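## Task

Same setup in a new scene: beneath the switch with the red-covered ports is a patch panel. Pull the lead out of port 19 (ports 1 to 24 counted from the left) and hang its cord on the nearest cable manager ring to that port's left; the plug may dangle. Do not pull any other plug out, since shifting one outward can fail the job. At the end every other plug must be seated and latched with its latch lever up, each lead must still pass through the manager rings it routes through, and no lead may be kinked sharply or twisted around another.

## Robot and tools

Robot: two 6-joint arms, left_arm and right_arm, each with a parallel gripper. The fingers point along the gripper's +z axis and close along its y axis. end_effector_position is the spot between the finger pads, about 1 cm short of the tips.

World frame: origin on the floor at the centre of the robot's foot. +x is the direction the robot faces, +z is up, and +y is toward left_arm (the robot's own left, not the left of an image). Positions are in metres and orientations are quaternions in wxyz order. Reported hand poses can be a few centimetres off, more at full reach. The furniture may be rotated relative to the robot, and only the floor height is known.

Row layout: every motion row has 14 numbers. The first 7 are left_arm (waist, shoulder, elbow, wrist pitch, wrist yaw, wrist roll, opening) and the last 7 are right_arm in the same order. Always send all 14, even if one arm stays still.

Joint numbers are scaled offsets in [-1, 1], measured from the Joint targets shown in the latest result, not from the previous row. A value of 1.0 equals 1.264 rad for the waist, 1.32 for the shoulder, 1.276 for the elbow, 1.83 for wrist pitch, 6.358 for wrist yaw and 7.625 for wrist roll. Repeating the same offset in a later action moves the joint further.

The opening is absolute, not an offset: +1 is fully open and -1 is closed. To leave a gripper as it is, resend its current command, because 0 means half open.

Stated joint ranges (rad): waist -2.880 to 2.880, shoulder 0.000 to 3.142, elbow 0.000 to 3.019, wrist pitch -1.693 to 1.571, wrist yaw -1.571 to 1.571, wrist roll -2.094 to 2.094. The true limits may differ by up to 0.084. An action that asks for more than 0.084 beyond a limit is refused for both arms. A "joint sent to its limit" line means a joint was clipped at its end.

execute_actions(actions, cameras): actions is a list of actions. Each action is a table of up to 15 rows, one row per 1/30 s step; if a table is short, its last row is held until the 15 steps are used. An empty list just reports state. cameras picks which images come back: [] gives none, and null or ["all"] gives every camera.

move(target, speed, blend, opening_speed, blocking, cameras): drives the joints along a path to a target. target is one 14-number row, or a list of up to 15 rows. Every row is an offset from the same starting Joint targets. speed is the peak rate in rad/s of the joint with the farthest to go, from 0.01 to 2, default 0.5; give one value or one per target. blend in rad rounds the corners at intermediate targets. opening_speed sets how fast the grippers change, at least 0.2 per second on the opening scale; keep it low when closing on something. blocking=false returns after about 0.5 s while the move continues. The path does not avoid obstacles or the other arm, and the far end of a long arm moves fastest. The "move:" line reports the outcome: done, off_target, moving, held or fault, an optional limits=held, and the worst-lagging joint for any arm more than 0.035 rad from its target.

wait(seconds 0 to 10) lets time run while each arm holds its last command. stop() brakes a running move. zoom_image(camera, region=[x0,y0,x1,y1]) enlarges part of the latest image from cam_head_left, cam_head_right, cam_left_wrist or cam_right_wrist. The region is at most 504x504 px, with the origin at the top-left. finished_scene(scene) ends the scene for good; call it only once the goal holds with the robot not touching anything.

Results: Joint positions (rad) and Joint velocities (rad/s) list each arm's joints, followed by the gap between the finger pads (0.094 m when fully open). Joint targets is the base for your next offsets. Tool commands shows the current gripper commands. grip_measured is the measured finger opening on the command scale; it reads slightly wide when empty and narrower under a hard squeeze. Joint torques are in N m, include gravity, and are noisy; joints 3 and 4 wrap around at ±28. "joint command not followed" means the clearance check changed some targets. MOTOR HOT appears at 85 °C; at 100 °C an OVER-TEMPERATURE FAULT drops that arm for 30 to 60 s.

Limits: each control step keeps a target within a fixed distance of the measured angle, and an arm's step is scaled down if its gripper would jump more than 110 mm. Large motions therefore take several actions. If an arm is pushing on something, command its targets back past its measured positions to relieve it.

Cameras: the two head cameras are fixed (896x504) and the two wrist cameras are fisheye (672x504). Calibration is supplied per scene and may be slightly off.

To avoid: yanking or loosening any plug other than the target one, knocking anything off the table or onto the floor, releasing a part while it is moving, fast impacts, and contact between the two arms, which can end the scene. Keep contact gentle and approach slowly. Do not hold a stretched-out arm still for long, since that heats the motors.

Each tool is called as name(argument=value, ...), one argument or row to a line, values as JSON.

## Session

execute_actions(
  actions=[],
)

zoom_image(
  camera="cam_head_left",
  region=[200, 10, 380, 140],
)

zoom_image(
  camera="cam_head_left",
  region=[380, 10, 560, 140],
)

Scene clock: 0.00 s.
left_arm: end_effector_position=(+0.6666, -0.1237, +1.0435) grip_measured=+1.000 end_effector_quat_wxyz=(+0.256, -0.383, +0.878, +0.129) | right_arm: end_effector_position=(+0.6066, -0.4755, +1.0561) grip_measured=+1.000 end_effector_quat_wxyz=(+0.222, +0.811, +0.460, -0.286)
Joint positions: left_arm=[0.252 3.015 2.001 1.193 -1.387 0.121 0.094] | right_arm=[-0.952 1.782 0.926 0.221 1.259 1.707 0.094]
Joint velocities: within noise
Joint torques (N m): no reading
Heat: left arm: hottest shoulder 31 °C; right arm: hottest elbow 34 °C.
Joint targets: left_arm=[0.246 3.012 2.006 1.196 -1.387 0.121] | right_arm=[-0.951 1.779 0.922 0.222 1.260 1.707]
Tool commands: left_gripper/opening=+1.0 right_gripper/opening=+1.0
camera_calibration:
cam_left_wrist: T_world_to_cam=[[0.739761, -0.672324, -0.0270957, -0.546154], [-0.670392, -0.739892, 0.0559892, 0.299063], [-0.0576908, -0.0232539, -0.998064, 1.1994], [0, 0, 0, 1]] pos_world=[0.673707, -0.118027, 1.16554]
cam_right_wrist: T_world_to_cam=[[-0.881086, 0.466936, -0.0752214, 0.832761], [0.472596, 0.875416, -0.101487, 0.239468], [0.0184621, -0.124968, -0.991989, 1.09998], [0, 0, 0, 1]] pos_world=[0.600255, -0.461018, 1.17811]

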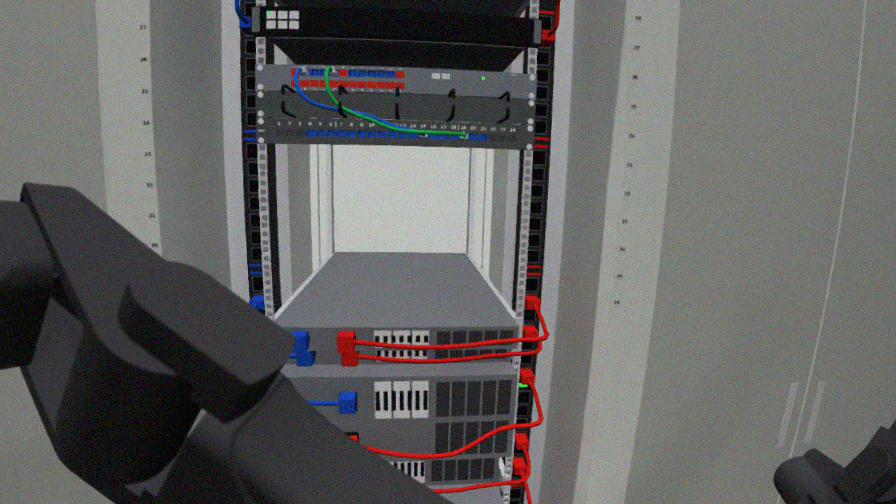

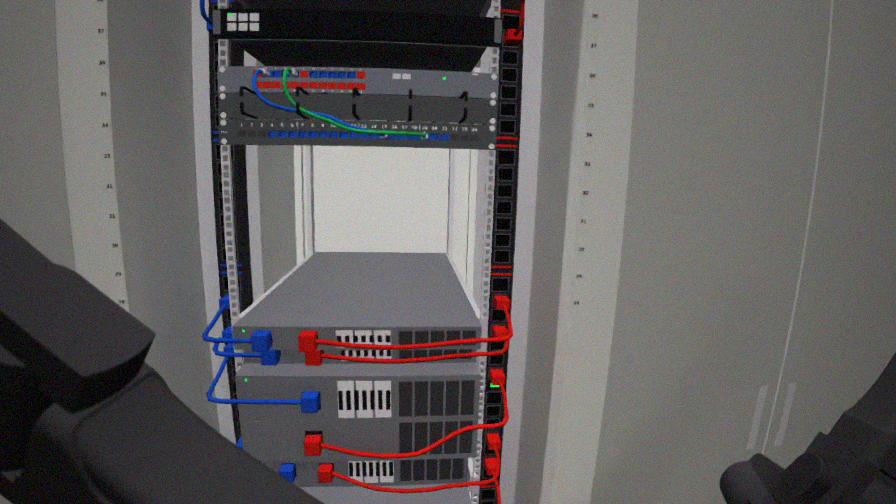

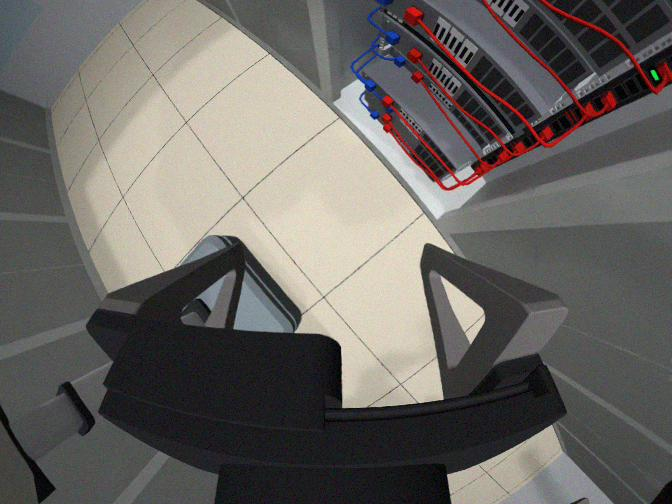

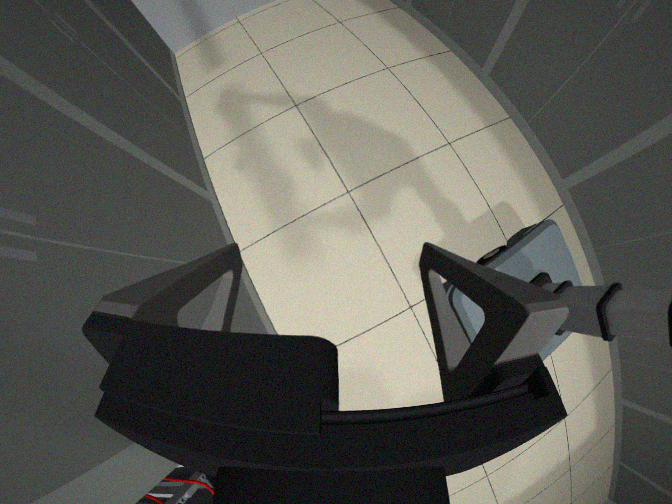

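Scaled by 2.800 from the camera's 896x504 image, which has a finer 1280x720 frame.

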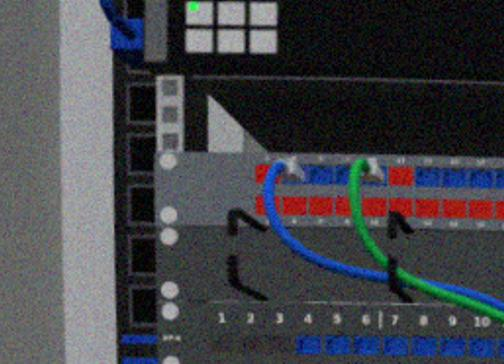

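Scaled by 2.800 from the camera's 896x504 image, which has a finer 1280x720 frame.

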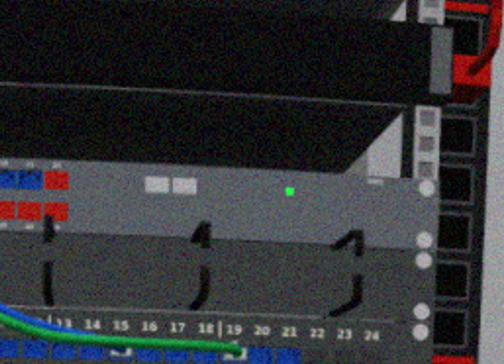

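move(
  target=[-0.17,-0.75,-0.42,-0.19,0.126,0.087,0,0,0,0,0,0,0,0],
  speed=0.7,
  cameras=["cam_head_left"],
)

move(
  target=[-0.072,-0.313,-0.1724,-0.078,0.0541,0.0378,0,0,0,0,0,0,0,0],
  speed=0.5,
  cameras=["cam_head_left","cam_left_wrist","cam_head_right"],
)

Scene clock: 3.83 s.
left_arm: end_effector_position=(+0.9910, +0.0074, +1.4777) grip_measured=+0.002 end_effector_quat_wxyz=(+0.544, +0.002, +0.831, -0.118) | right_arm: end_effector_position=(+0.6066, -0.4755, +1.0561) grip_measured=+0.002 end_effector_quat_wxyz=(+0.222, +0.811, +0.460, -0.286)
Joint positions: left_arm=[0.057 2.015 1.467 0.855 -0.587 0.776 0.047] | right_arm=[-0.952 1.782 0.926 0.221 1.259 1.707 0.047]
Joint velocities: within noise
Joint torques (N m): left_arm=[-20.31 -10.93 4.19 0.73 0.63 0.13] | right_arm=[5.48 -11.4 -2.1 0.9 0.39 0.09]
Heat: left arm: hottest shoulder 31 °C; right arm: hottest elbow 34 °C.
Joint targets: left_arm=[0.031 2.022 1.470 0.848 -0.585 0.784] | right_arm=[-0.951 1.779 0.922 0.222 1.260 1.707]
move: done
Images, in order (width x height): cam_head_left 896x504.

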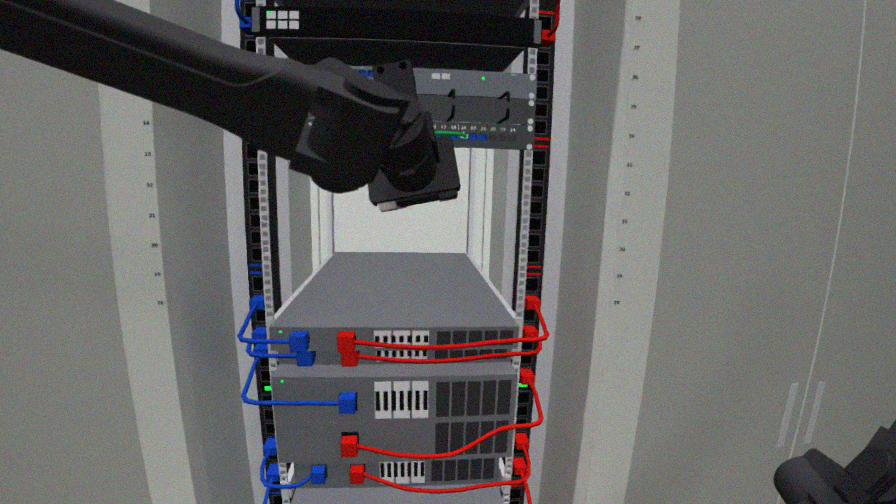

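Scene clock: 5.40 s.
left_arm: end_effector_position=(+0.9798, +0.1144, +1.6576) grip_measured=+0.002 end_effector_quat_wxyz=(+0.690, +0.140, +0.695, -0.147) | right_arm: end_effector_position=(+0.6066, -0.4755, +1.0561) grip_measured=+0.002 end_effector_quat_wxyz=(+0.222, +0.811, +0.460, -0.286)
Joint positions: left_arm=[-0.032 1.602 1.248 0.713 -0.243 1.064 0.047] | right_arm=[-0.952 1.782 0.926 0.221 1.259 1.707 0.047]
Joint velocities: within noise
Joint torques (N m): left_arm=[-16.21 -6.3 4.67 0.7 0.72 0.11] | right_arm=[5.6 -11.11 -2.04 0.87 0.38 0.08]
Heat: left arm: hottest waist 31 °C; right arm: hottest elbow 34 °C.
Joint targets: left_arm=[-0.060 1.609 1.250 0.705 -0.241 1.072] | right_arm=[-0.951 1.779 0.922 0.222 1.260 1.707]
move: done
camera_calibration:
cam_left_wrist: T_world_to_cam=[[-0.399368, -0.916704, 0.012643, 0.477075], [-0.552929, 0.229841, -0.800901, 1.84521], [0.731283, -0.326845, -0.598663, 0.435483], [0, 0, 0, 1]] pos_world=[0.89234, 0.155565, 1.73251]
Images, in order (width x height): cam_head_left 896x504, cam_head_right 896x504, cam_left_wrist 672x504.

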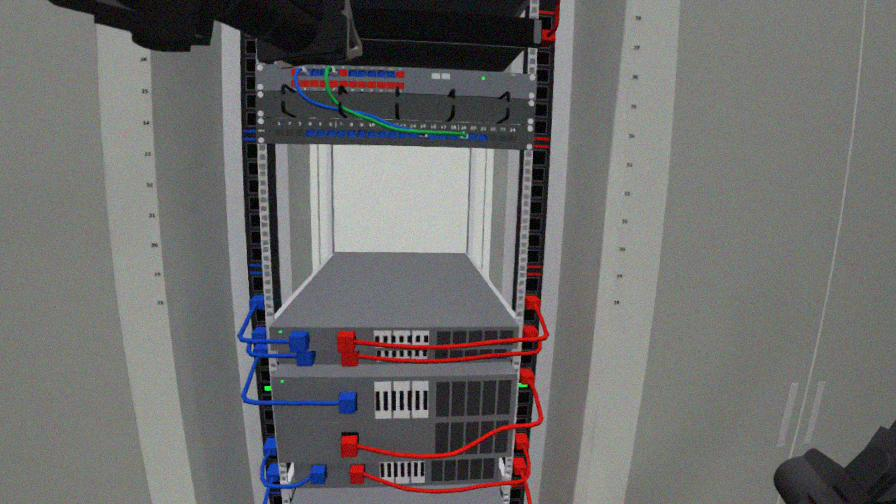

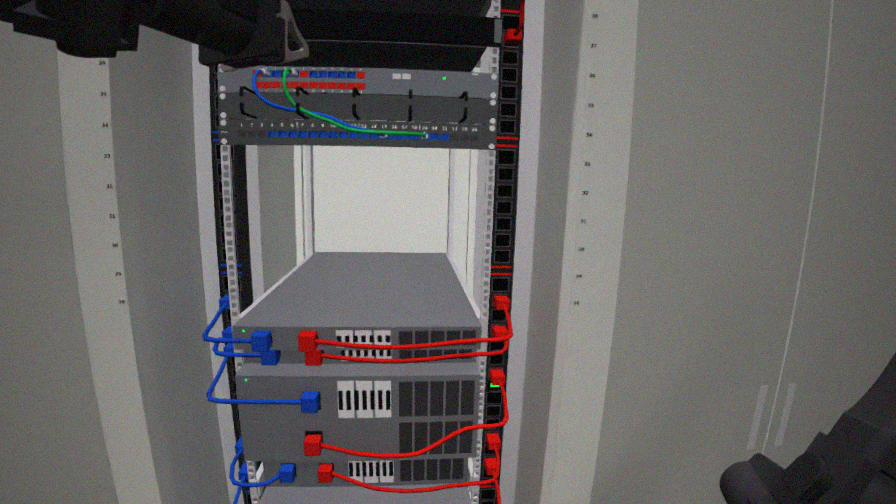

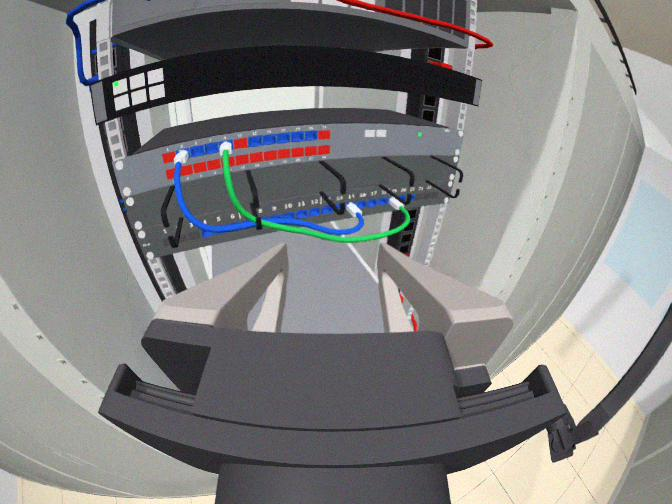

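zoom_image(
  camera="cam_left_wrist",
  region=[150, 120, 290, 260],
)

zoom_image(
  camera="cam_left_wrist",
  region=[270, 140, 410, 260],
)

zoom_image(
  camera="cam_left_wrist",
  region=[340, 130, 480, 250],
)

zoom_image(
  camera="cam_head_left",
  region=[290, 60, 410, 140],
)

zoom_image(
  camera="cam_head_left",
  region=[390, 80, 510, 150],
)

Scaled by 3.600 from the camera's 672x504 image, which has a finer 960x720 frame.

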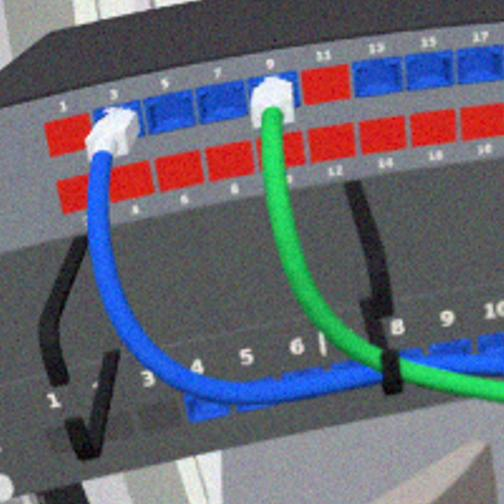

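Scaled by 3.600 from the camera's 672x504 image, which has a finer 960x720 frame.

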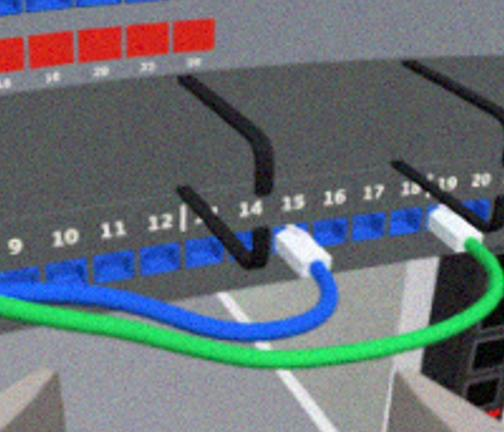

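Scaled by 3.600 from the camera's 672x504 image, which has a finer 960x720 frame.

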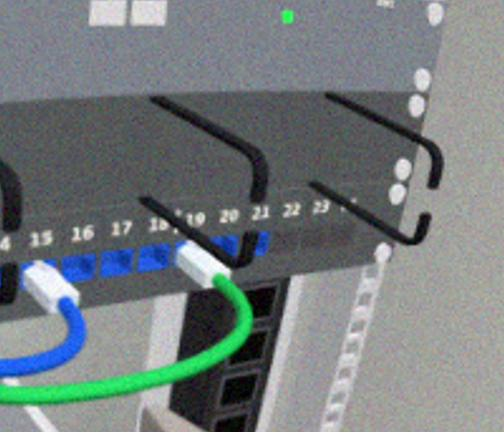

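Scaled by 4.200 from the camera's 896x504 image, which has a finer 1280x720 frame.

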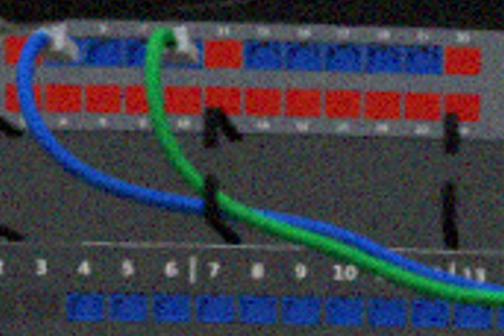

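Scaled by 4.200 from the camera's 896x504 image, which has a finer 1280x720 frame.

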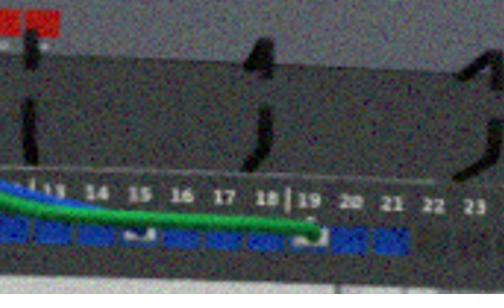

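move(
  target=[0,0,0,0,0,0,0,0.6505,0.022,0.431,0.2815,-0.1792,-0.1517,-0.3],
  speed=0.5,
)

zoom_image(
  camera="cam_right_wrist",
  region=[180, 80, 480, 330],
)

Scene clock: 12.50 s.
left_arm: end_effector_position=(+0.9798, +0.1144, +1.6576) grip_measured=+0.002 end_effector_quat_wxyz=(+0.690, +0.141, +0.695, -0.146) | right_arm: end_effector_position=(+1.0559, -0.1018, +1.5609) grip_measured=-0.298 end_effector_quat_wxyz=(+0.395, +0.410, +0.584, +0.579)
Joint positions: left_arm=[-0.032 1.602 1.248 0.713 -0.243 1.065 0.047] | right_arm=[-0.139 1.791 1.449 0.726 0.12 0.566 0.033]
Joint velocities: within noise
Joint torques (N m): left_arm=[-16.21 -6.65 4.77 0.73 0.72 0.11] | right_arm=[14.15 -8.82 6.79 2.09 -0.59 -0.16]
Heat: left arm: hottest waist 31 °C; right arm: hottest elbow 34 °C.
Joint targets: left_arm=[-0.060 1.609 1.250 0.705 -0.241 1.073] | right_arm=[-0.129 1.808 1.472 0.737 0.120 0.551]
move: done
camera_calibration:
cam_left_wrist: T_world_to_cam=[[-0.399378, -0.916714, 0.0114986, 0.478983], [-0.552563, 0.230685, -0.800911, 1.84478], [0.731554, -0.32622, -0.598673, 0.435162], [0, 0, 0, 1]] pos_world=[0.892306, 0.155487, 1.73251]
cam_right_wrist: T_world_to_cam=[[-0.0202081, -0.0203265, -0.999589, 1.57626], [-0.838244, 0.545263, 0.00585844, 0.934111], [0.54492, 0.838018, -0.0280573, -0.323377], [0, 0, 0, 1]] pos_world=[0.991081, -0.206301, 1.56107]

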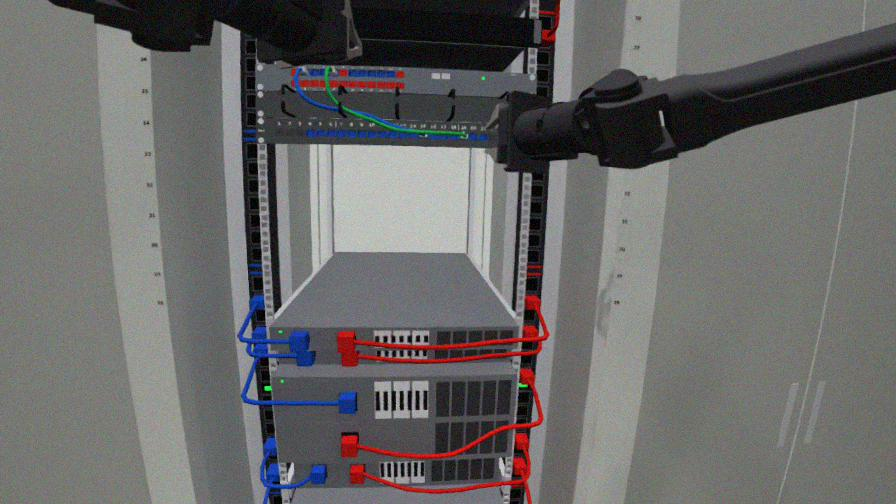

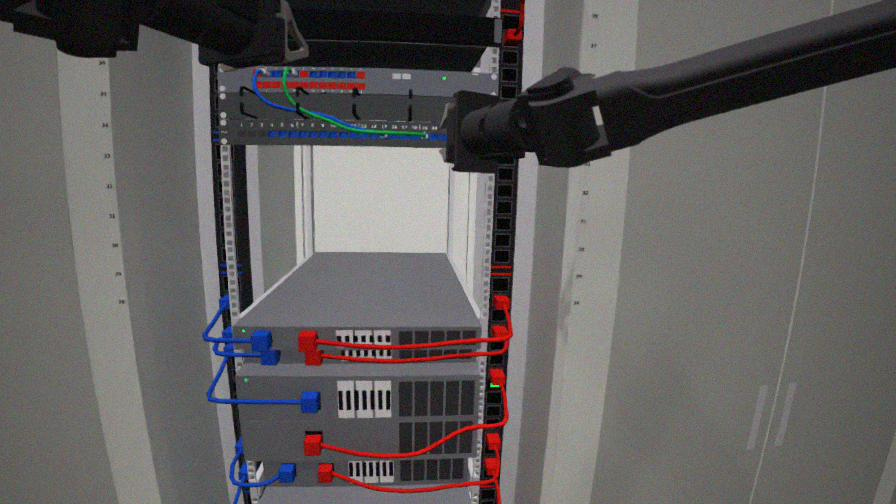

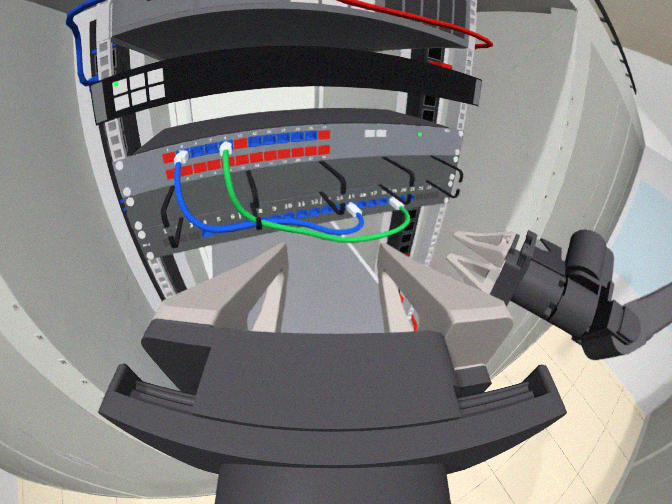

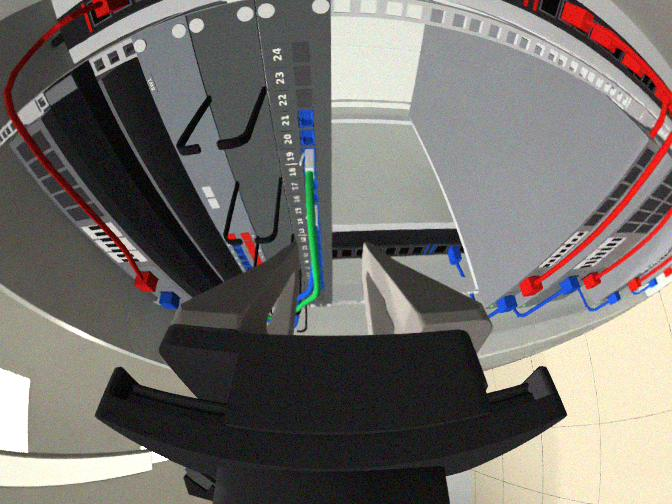

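Scaled by 1.680 from the camera's 672x504 image, which has a finer 960x720 frame.

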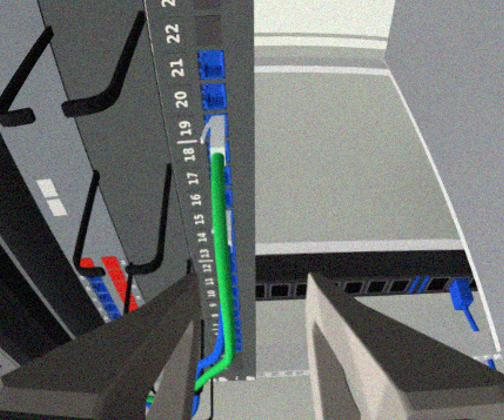

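move(
  target=[0,0,0,0,0,0,0,-0.0166,0.1417,0.2892,-0.076,0.001,0,-0.5],
  speed=0.25,
  cameras=["cam_left_wrist","cam_right_wrist"],
)

zoom_image(
  camera="cam_right_wrist",
  region=[230, 130, 430, 330],
)

Scene clock: 15.77 s.
left_arm: end_effector_position=(+0.9798, +0.1144, +1.6576) grip_measured=+0.002 end_effector_quat_wxyz=(+0.690, +0.141, +0.695, -0.146) | right_arm: end_effector_position=(+1.1362, -0.0756, +1.5727) grip_measured=-0.498 end_effector_quat_wxyz=(+0.412, +0.420, +0.567, +0.577)
Joint positions: left_arm=[-0.032 1.602 1.248 0.713 -0.243 1.065 0.047] | right_arm=[-0.139 1.978 1.808 0.605 0.125 0.565 0.024]
Joint velocities: within noise
Joint torques (N m): left_arm=[-16.21 -6.65 4.75 0.72 0.72 0.12] | right_arm=[15.03 -10.75 8.08 1.16 -0.47 -0.13]
Heat: left arm: hottest waist 31 °C; right arm: hottest elbow 34 °C.
Joint targets: left_arm=[-0.060 1.609 1.250 0.705 -0.241 1.072] | right_arm=[-0.150 1.995 1.841 0.598 0.127 0.551]
move: done
camera_calibration:
cam_left_wrist: T_world_to_cam=[[-0.399378, -0.916714, 0.0114986, 0.478983], [-0.552563, 0.230685, -0.800911, 1.84478], [0.731554, -0.32622, -0.598673, 0.435162], [0, 0, 0, 1]] pos_world=[0.892306, 0.155487, 1.73251]
cam_right_wrist: T_world_to_cam=[[-0.00100361, -0.00735213, -0.999972, 1.57004], [-0.812317, 0.583206, -0.00347266, 0.975212], [0.583216, 0.812291, -0.00655757, -0.468007], [0, 0, 0, 1]] pos_world=[1.06671, -0.177048, 1.57031]
Images, in order (width x height): cam_left_wrist 672x504, cam_right_wrist 672x504.

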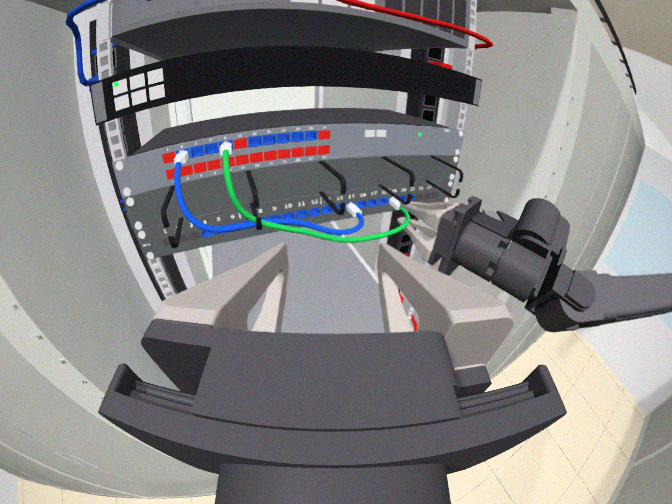

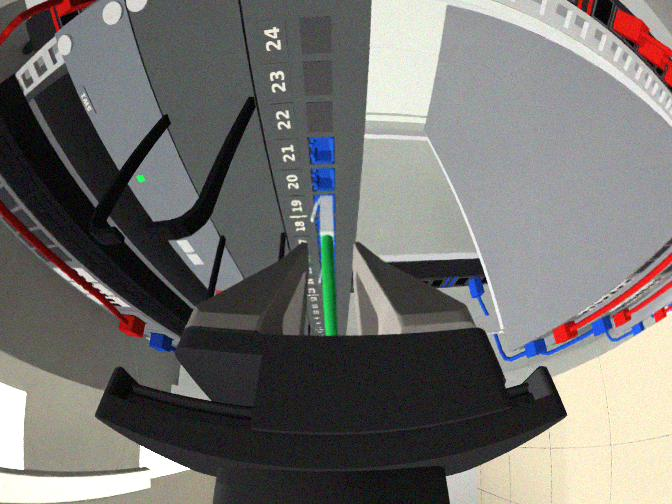

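Scaled by 2.520 from the camera's 672x504 image, which has a finer 960x720 frame.

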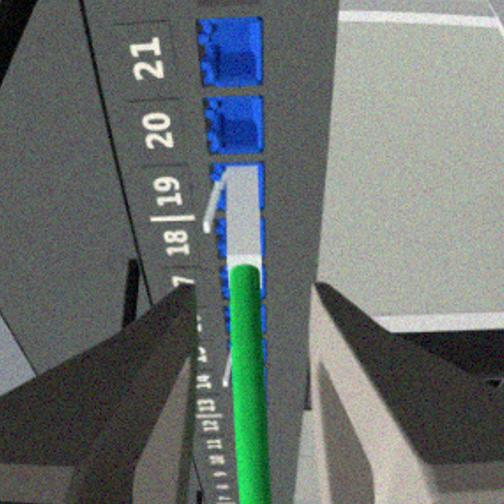

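move(
  target=[0,0,0,0,0,0,0,0,0.0447,0.1025,-0.0366,-0.0007,0,-0.55],
  speed=0.08,
  cameras=["cam_left_wrist","cam_right_wrist"],
)

zoom_image(
  camera="cam_right_wrist",
  region=[260, 180, 400, 310],
)

Scene clock: 18.30 s.
left_arm: end_effector_position=(+0.9798, +0.1144, +1.6576) grip_measured=+0.002 end_effector_quat_wxyz=(+0.690, +0.141, +0.695, -0.146) | right_arm: end_effector_position=(+1.1613, -0.0703, +1.5783) grip_measured=-0.548 end_effector_quat_wxyz=(+0.413, +0.420, +0.565, +0.577)
Joint positions: left_arm=[-0.032 1.602 1.248 0.713 -0.243 1.065 0.047] | right_arm=[-0.139 2.035 1.937 0.538 0.124 0.565 0.021]
Joint velocities: within noise
Joint torques (N m): left_arm=[-16.21 -6.71 4.75 0.72 0.72 0.11] | right_arm=[15.85 -10.87 8.31 1.39 -0.65 -0.14]
Heat: left arm: hottest waist 32 °C; right arm: hottest elbow 34 °C.
Joint targets: left_arm=[-0.060 1.609 1.250 0.705 -0.241 1.072] | right_arm=[-0.150 2.054 1.972 0.531 0.122 0.551]
move: done
camera_calibration:
cam_left_wrist: T_world_to_cam=[[-0.399378, -0.916714, 0.0114986, 0.478983], [-0.552563, 0.230685, -0.800911, 1.84478], [0.731554, -0.32622, -0.598673, 0.435162], [0, 0, 0, 1]] pos_world=[0.892306, 0.155487, 1.73251]
cam_right_wrist: T_world_to_cam=[[0.00135045, -0.00596446, -0.999981, 1.57306], [-0.810157, 0.586194, -0.00459049, 0.991969], [0.586211, 0.810149, -0.00404053, -0.494539], [0, 0, 0, 1]] pos_world=[1.09143, -0.171454, 1.57558]
Images, in order (width x height): cam_left_wrist 672x504, cam_right_wrist 672x504.

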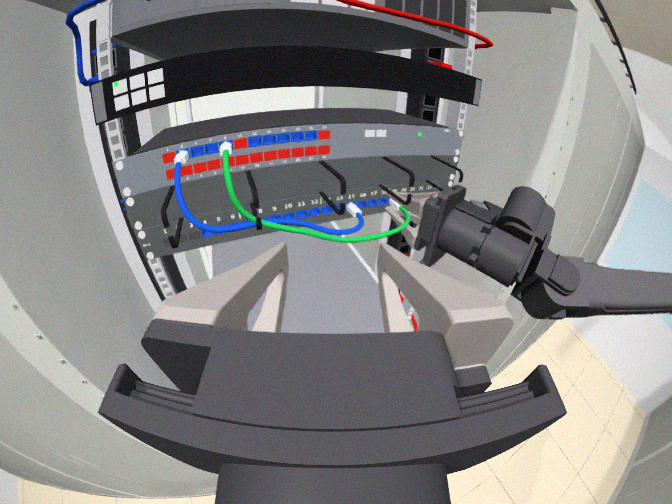

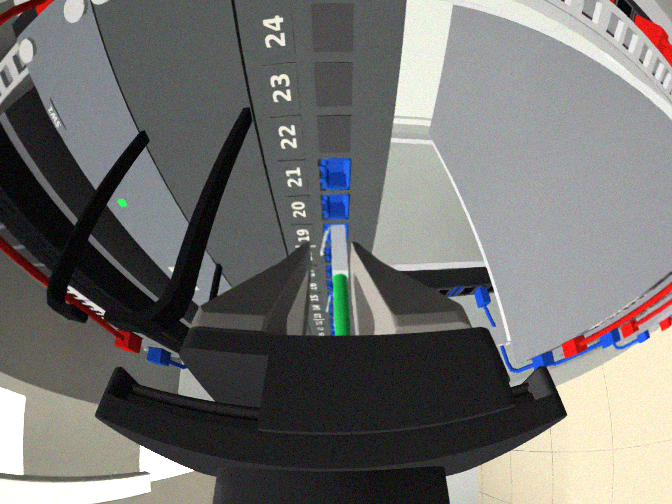

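Scaled by 3.600 from the camera's 672x504 image, which has a finer 960x720 frame.

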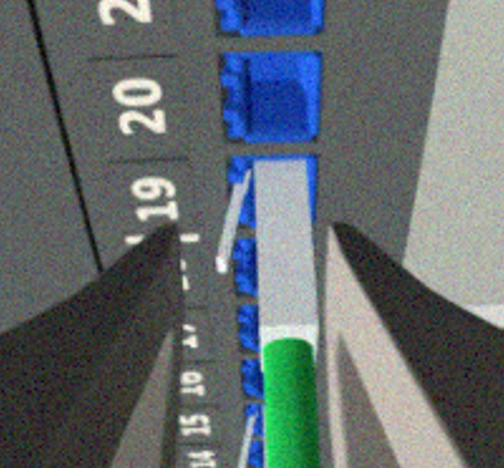

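move(
  target=[0,0,0,0,0,0,0,-0.0119,-0.03,-0.05,0.0191,0,0,-0.55],
  speed=0.08,
  cameras=["cam_right_wrist"],
)

zoom_image(
  camera="cam_right_wrist",
  region=[260, 180, 400, 310],
)

Scene clock: 20.40 s.
left_arm: end_effector_position=(+0.9798, +0.1144, +1.6576) grip_measured=+0.002 end_effector_quat_wxyz=(+0.690, +0.141, +0.695, -0.146) | right_arm: end_effector_position=(+1.1522, -0.0613, +1.5706) grip_measured=-0.548 end_effector_quat_wxyz=(+0.408, +0.418, +0.571, +0.577)
Joint positions: left_arm=[-0.032 1.602 1.248 0.713 -0.243 1.065 0.047] | right_arm=[-0.139 2.035 1.907 0.552 0.124 0.565 0.021]
Joint velocities: within noise
Joint torques (N m): left_arm=[-16.21 -6.71 4.75 0.7 0.72 0.11] | right_arm=[14.56 -13.74 5.55 2.24 -0.64 -0.13]
Heat: left arm: hottest waist 32 °C; right arm: hottest elbow 34 °C.
Joint targets: left_arm=[-0.060 1.609 1.250 0.705 -0.241 1.072] | right_arm=[-0.165 2.015 1.908 0.566 0.122 0.551]
move: done
camera_calibration:
cam_right_wrist: T_world_to_cam=[[-0.00529659, -0.0102967, -0.999933, 1.57272], [-0.817982, 0.575241, -0.00159066, 0.982945], [0.575219, 0.817919, -0.0114693, -0.471637], [0, 0, 0, 1]] pos_world=[1.08366, -0.163476, 1.56877]
Images, in order (width x height): cam_right_wrist 672x504.

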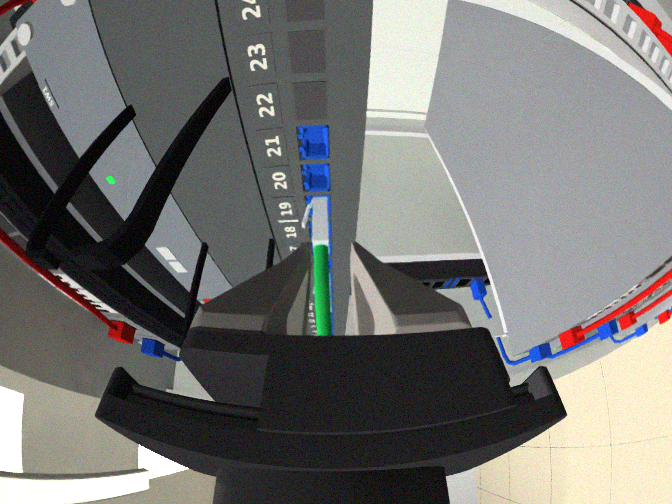

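Scaled by 3.600 from the camera's 672x504 image, which has a finer 960x720 frame.

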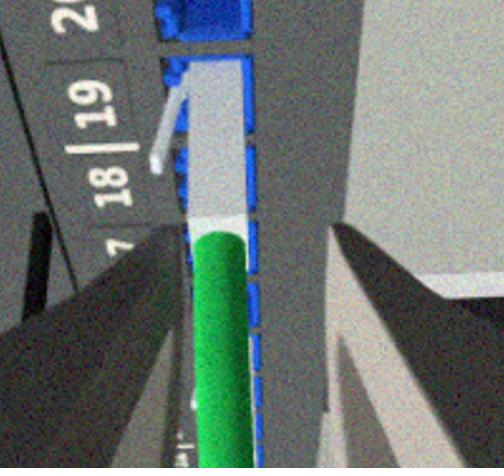

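move(
  target=[0,0,0,0,0,0,0,0,0,0.0415,0,0,0,-0.55],
  speed=0.08,
  cameras=["cam_right_wrist"],
)

zoom_image(
  camera="cam_right_wrist",
  region=[260, 180, 400, 310],
)

Scene clock: 23.80 s.
left_arm: end_effector_position=(+0.9798, +0.1144, +1.6576) grip_measured=+0.002 end_effector_quat_wxyz=(+0.690, +0.141, +0.695, -0.146) | right_arm: end_effector_position=(+1.1599, -0.0710, +1.5783) grip_measured=-0.548 end_effector_quat_wxyz=(+0.416, +0.422, +0.562, +0.577)
Joint positions: left_arm=[-0.032 1.602 1.248 0.713 -0.243 1.065 0.047] | right_arm=[-0.139 2.034 1.929 0.554 0.124 0.565 0.021]
Joint velocities: within noise
Joint torques (N m): left_arm=[-16.21 -6.71 4.75 0.7 0.72 0.11] | right_arm=[14.51 -13.8 8.02 2.1 -0.66 -0.14]
Heat: left arm: hottest waist 32 °C; right arm: hottest elbow 35 °C.
Joint targets: left_arm=[-0.060 1.609 1.250 0.705 -0.241 1.072] | right_arm=[-0.165 2.014 1.960 0.566 0.122 0.551]
move: done
camera_calibration:
cam_right_wrist: T_world_to_cam=[[0.00559176, -0.0034214, -0.999979, 1.56834], [-0.805875, 0.59205, -0.00653204, 0.989811], [0.592059, 0.805894, 0.000553381, -0.507438], [0, 0, 0, 1]] pos_world=[1.08933, -0.17171, 1.57505]
Images, in order (width x height): cam_right_wrist 672x504.

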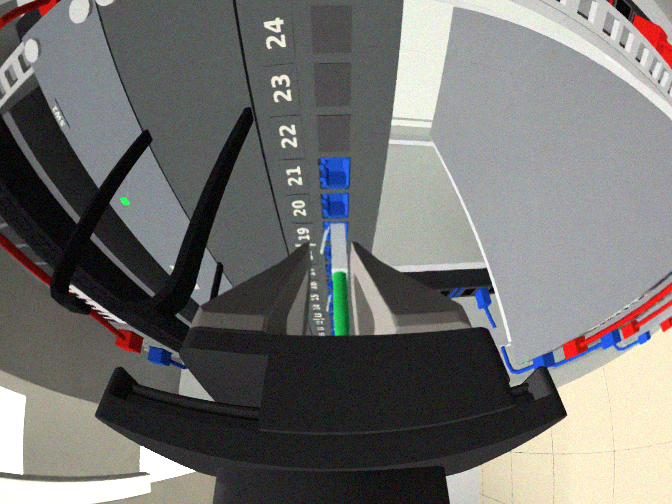

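Scaled by 3.600 from the camera's 672x504 image, which has a finer 960x720 frame.

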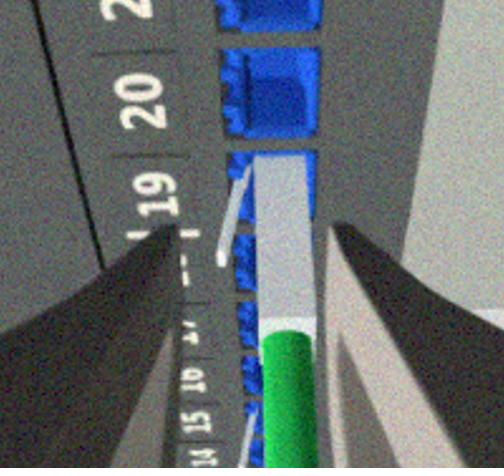

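move(
  target=[0,0,0,0,0,0,0,0,0.035,0,0,0,0,-0.55],
  speed=0.08,
  cameras=["cam_right_wrist"],
)

zoom_image(
  camera="cam_right_wrist",
  region=[260, 180, 400, 310],
)

Scene clock: 25.63 s.
left_arm: end_effector_position=(+0.9798, +0.1144, +1.6576) grip_measured=+0.002 end_effector_quat_wxyz=(+0.690, +0.141, +0.695, -0.146) | right_arm: end_effector_position=(+1.1572, -0.0632, +1.5732) grip_measured=-0.548 end_effector_quat_wxyz=(+0.413, +0.420, +0.566, +0.577)
Joint positions: left_arm=[-0.032 1.602 1.248 0.713 -0.243 1.065 0.047] | right_arm=[-0.139 2.044 1.929 0.554 0.124 0.565 0.021]
Joint velocities: within noise
Joint torques (N m): left_arm=[-16.21 -6.71 4.75 0.72 0.72 0.11] | right_arm=[14.68 -11.28 7.95 2.13 -0.64 -0.11]
Heat: left arm: hottest waist 32 °C; right arm: hottest elbow 35 °C.
Joint targets: left_arm=[-0.060 1.609 1.250 0.705 -0.241 1.072] | right_arm=[-0.165 2.061 1.960 0.566 0.122 0.551]
move: done
camera_calibration:
cam_right_wrist: T_world_to_cam=[[0.000810576, -0.00640167, -0.999979, 1.56864], [-0.811221, 0.584723, -0.00440085, 0.985336], [0.584739, 0.811208, -0.00471921, -0.495065], [0, 0, 0, 1]] pos_world=[1.08754, -0.164506, 1.57061]
Images, in order (width x height): cam_right_wrist 672x504.

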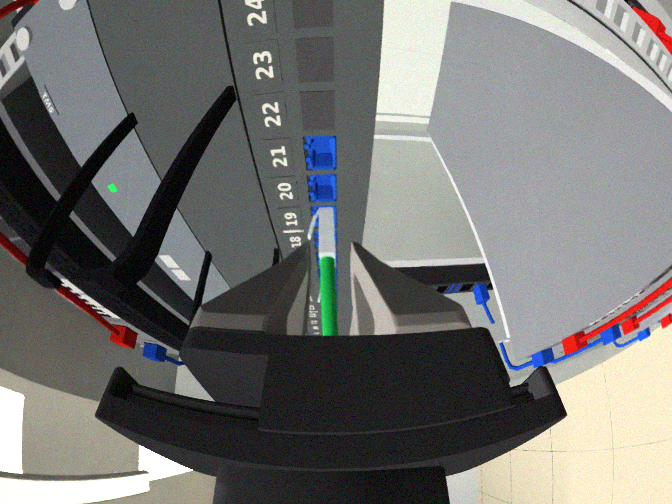

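Scaled by 3.600 from the camera's 672x504 image, which has a finer 960x720 frame.

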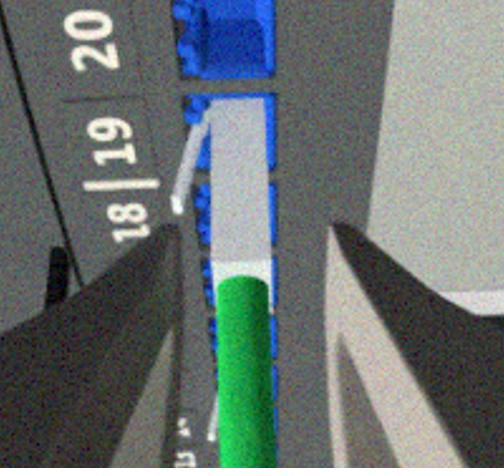

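move(
  target=[0,0,0,0,0,0,0,-0.0055,-0.0413,-0.0439,0.0077,0,0,-0.55],
  speed=0.08,
  cameras=["cam_right_wrist"],
)

zoom_image(
  camera="cam_right_wrist",
  region=[260, 180, 400, 310],
)

Scene clock: 27.70 s.
left_arm: end_effector_position=(+0.9798, +0.1144, +1.6576) grip_measured=+0.002 end_effector_quat_wxyz=(+0.690, +0.141, +0.695, -0.146) | right_arm: end_effector_position=(+1.1545, -0.0689, +1.5731) grip_measured=-0.548 end_effector_quat_wxyz=(+0.414, +0.421, +0.564, +0.576)
Joint positions: left_arm=[-0.032 1.602 1.248 0.713 -0.243 1.065 0.047] | right_arm=[-0.142 2.029 1.905 0.567 0.124 0.565 0.021]
Joint velocities: within noise
Joint torques (N m): left_arm=[-16.26 -6.65 4.75 0.72 0.72 0.11] | right_arm=[14.27 -13.86 5.34 2.18 -0.64 -0.12]
Heat: left arm: hottest waist 32 °C; right arm: hottest elbow 35 °C.
Joint targets: left_arm=[-0.060 1.609 1.250 0.705 -0.241 1.072] | right_arm=[-0.172 2.006 1.905 0.580 0.122 0.551]
move: done
camera_calibration:
cam_right_wrist: T_world_to_cam=[[0.00168772, -0.0064478, -0.999978, 1.56742], [-0.808057, 0.589082, -0.00516218, 0.984309], [0.589103, 0.808047, -0.00421598, -0.494945], [0, 0, 0, 1]] pos_world=[1.08431, -0.169794, 1.57038]
Images, in order (width x height): cam_right_wrist 672x504.

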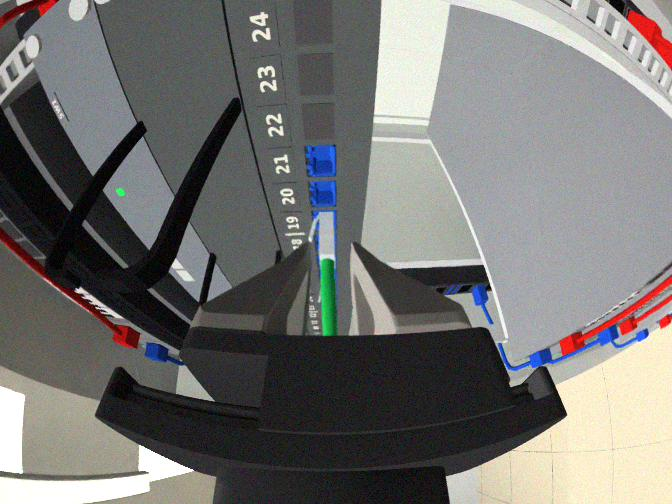

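Scaled by 3.600 from the camera's 672x504 image, which has a finer 960x720 frame.

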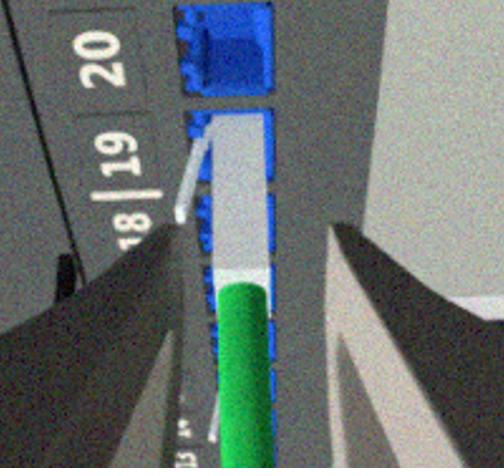

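move(
  target=[0,0,0,0,0,0,0,0,0.0385,0.0455,-0.018,0,0,-0.55],
  speed=0.08,
  cameras=["cam_right_wrist"],
)

zoom_image(
  camera="cam_right_wrist",
  region=[260, 180, 400, 310],
)

Scene clock: 29.53 s.
left_arm: end_effector_position=(+0.9798, +0.1144, +1.6576) grip_measured=+0.002 end_effector_quat_wxyz=(+0.690, +0.141, +0.694, -0.146) | right_arm: end_effector_position=(+1.1596, -0.0687, +1.5747) grip_measured=-0.548 end_effector_quat_wxyz=(+0.415, +0.422, +0.564, +0.576)
Joint positions: left_arm=[-0.032 1.602 1.248 0.713 -0.243 1.065 0.047] | right_arm=[-0.142 2.039 1.93 0.554 0.124 0.565 0.021]
Joint velocities: within noise
Joint torques (N m): left_arm=[-16.21 -6.65 4.75 0.72 0.72 0.11] | right_arm=[14.68 -10.81 8.13 1.44 -0.64 -0.13]
Heat: left arm: hottest waist 32 °C; right arm: hottest elbow 35 °C.
Joint targets: left_arm=[-0.060 1.609 1.250 0.705 -0.241 1.073] | right_arm=[-0.172 2.057 1.963 0.547 0.122 0.551]
move: done
camera_calibration:
cam_right_wrist: T_world_to_cam=[[0.00271343, -0.00581105, -0.999979, 1.56787], [-0.806908, 0.59065, -0.0056219, 0.987838], [0.59067, 0.806907, -0.0030863, -0.501733], [0, 0, 0, 1]] pos_world=[1.0892, -0.169503, 1.57184]
Images, in order (width x height): cam_right_wrist 672x504.

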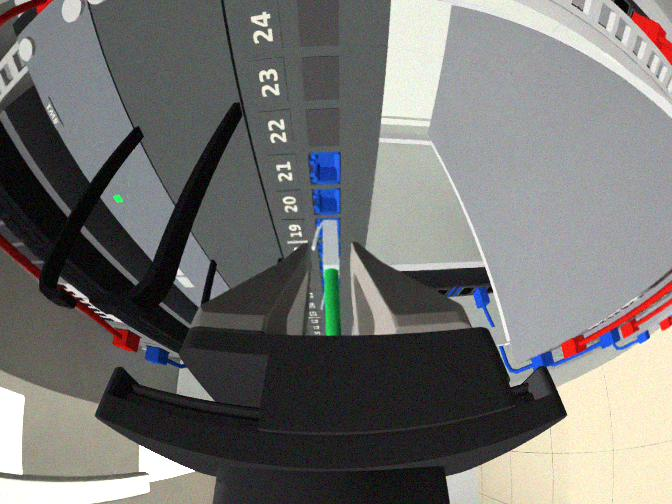

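Scaled by 3.600 from the camera's 672x504 image, which has a finer 960x720 frame.

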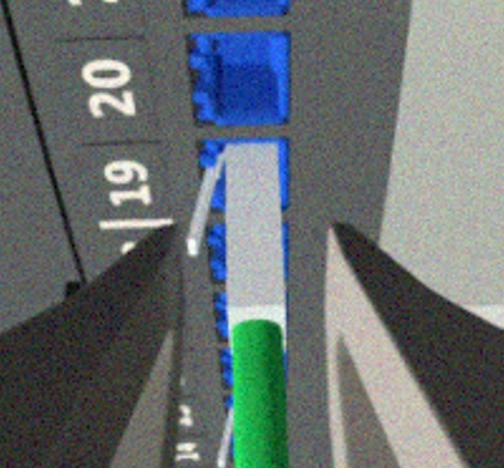

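move(
  target=[0,0,0,0,0,0,0,0,0,0,0,0,0,-0.95],
  opening_speed=0.3,
  cameras=["cam_right_wrist"],
)

zoom_image(
  camera="cam_right_wrist",
  region=[260, 180, 400, 310],
)

Scene clock: 31.27 s.
left_arm: end_effector_position=(+0.9798, +0.1144, +1.6576) grip_measured=+0.002 end_effector_quat_wxyz=(+0.690, +0.141, +0.694, -0.146) | right_arm: end_effector_position=(+1.1596, -0.0686, +1.5747) grip_measured=-0.864 end_effector_quat_wxyz=(+0.417, +0.419, +0.565, +0.576)
Joint positions: left_arm=[-0.032 1.602 1.248 0.713 -0.243 1.065 0.047] | right_arm=[-0.142 2.039 1.93 0.554 0.121 0.56 0.006]
Joint velocities: within noise
Joint torques (N m): left_arm=[-16.21 -6.65 4.75 0.7 0.72 0.11] | right_arm=[14.27 -11.28 8.09 1.37 -0.55 0]
Heat: left arm: hottest waist 33 °C; right arm: hottest elbow 35 °C.
Joint targets: left_arm=[-0.060 1.609 1.250 0.705 -0.241 1.073] | right_arm=[-0.172 2.057 1.963 0.547 0.122 0.551]
move: done
camera_calibration:
cam_right_wrist: T_world_to_cam=[[0.005998, -0.0102087, -0.99993, 1.56375], [-0.807746, 0.589431, -0.0108629, 0.99688], [0.5895, 0.807755, -0.00471063, -0.497873], [0, 0, 0, 1]] pos_world=[1.08934, -0.169468, 1.57213]
Images, in order (width x height): cam_right_wrist 672x504.

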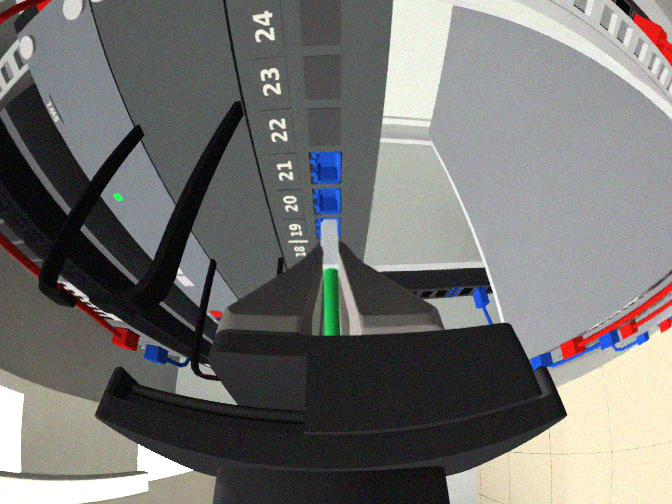

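Scaled by 3.600 from the camera's 672x504 image, which has a finer 960x720 frame.

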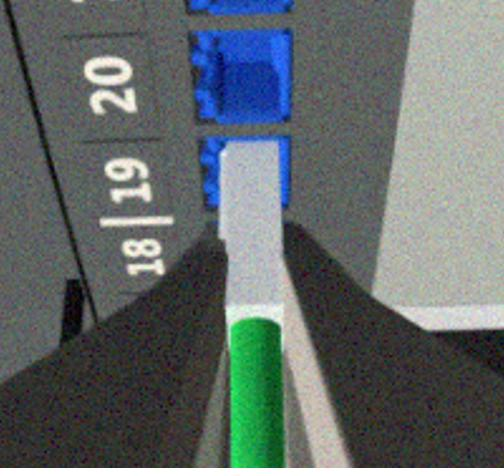

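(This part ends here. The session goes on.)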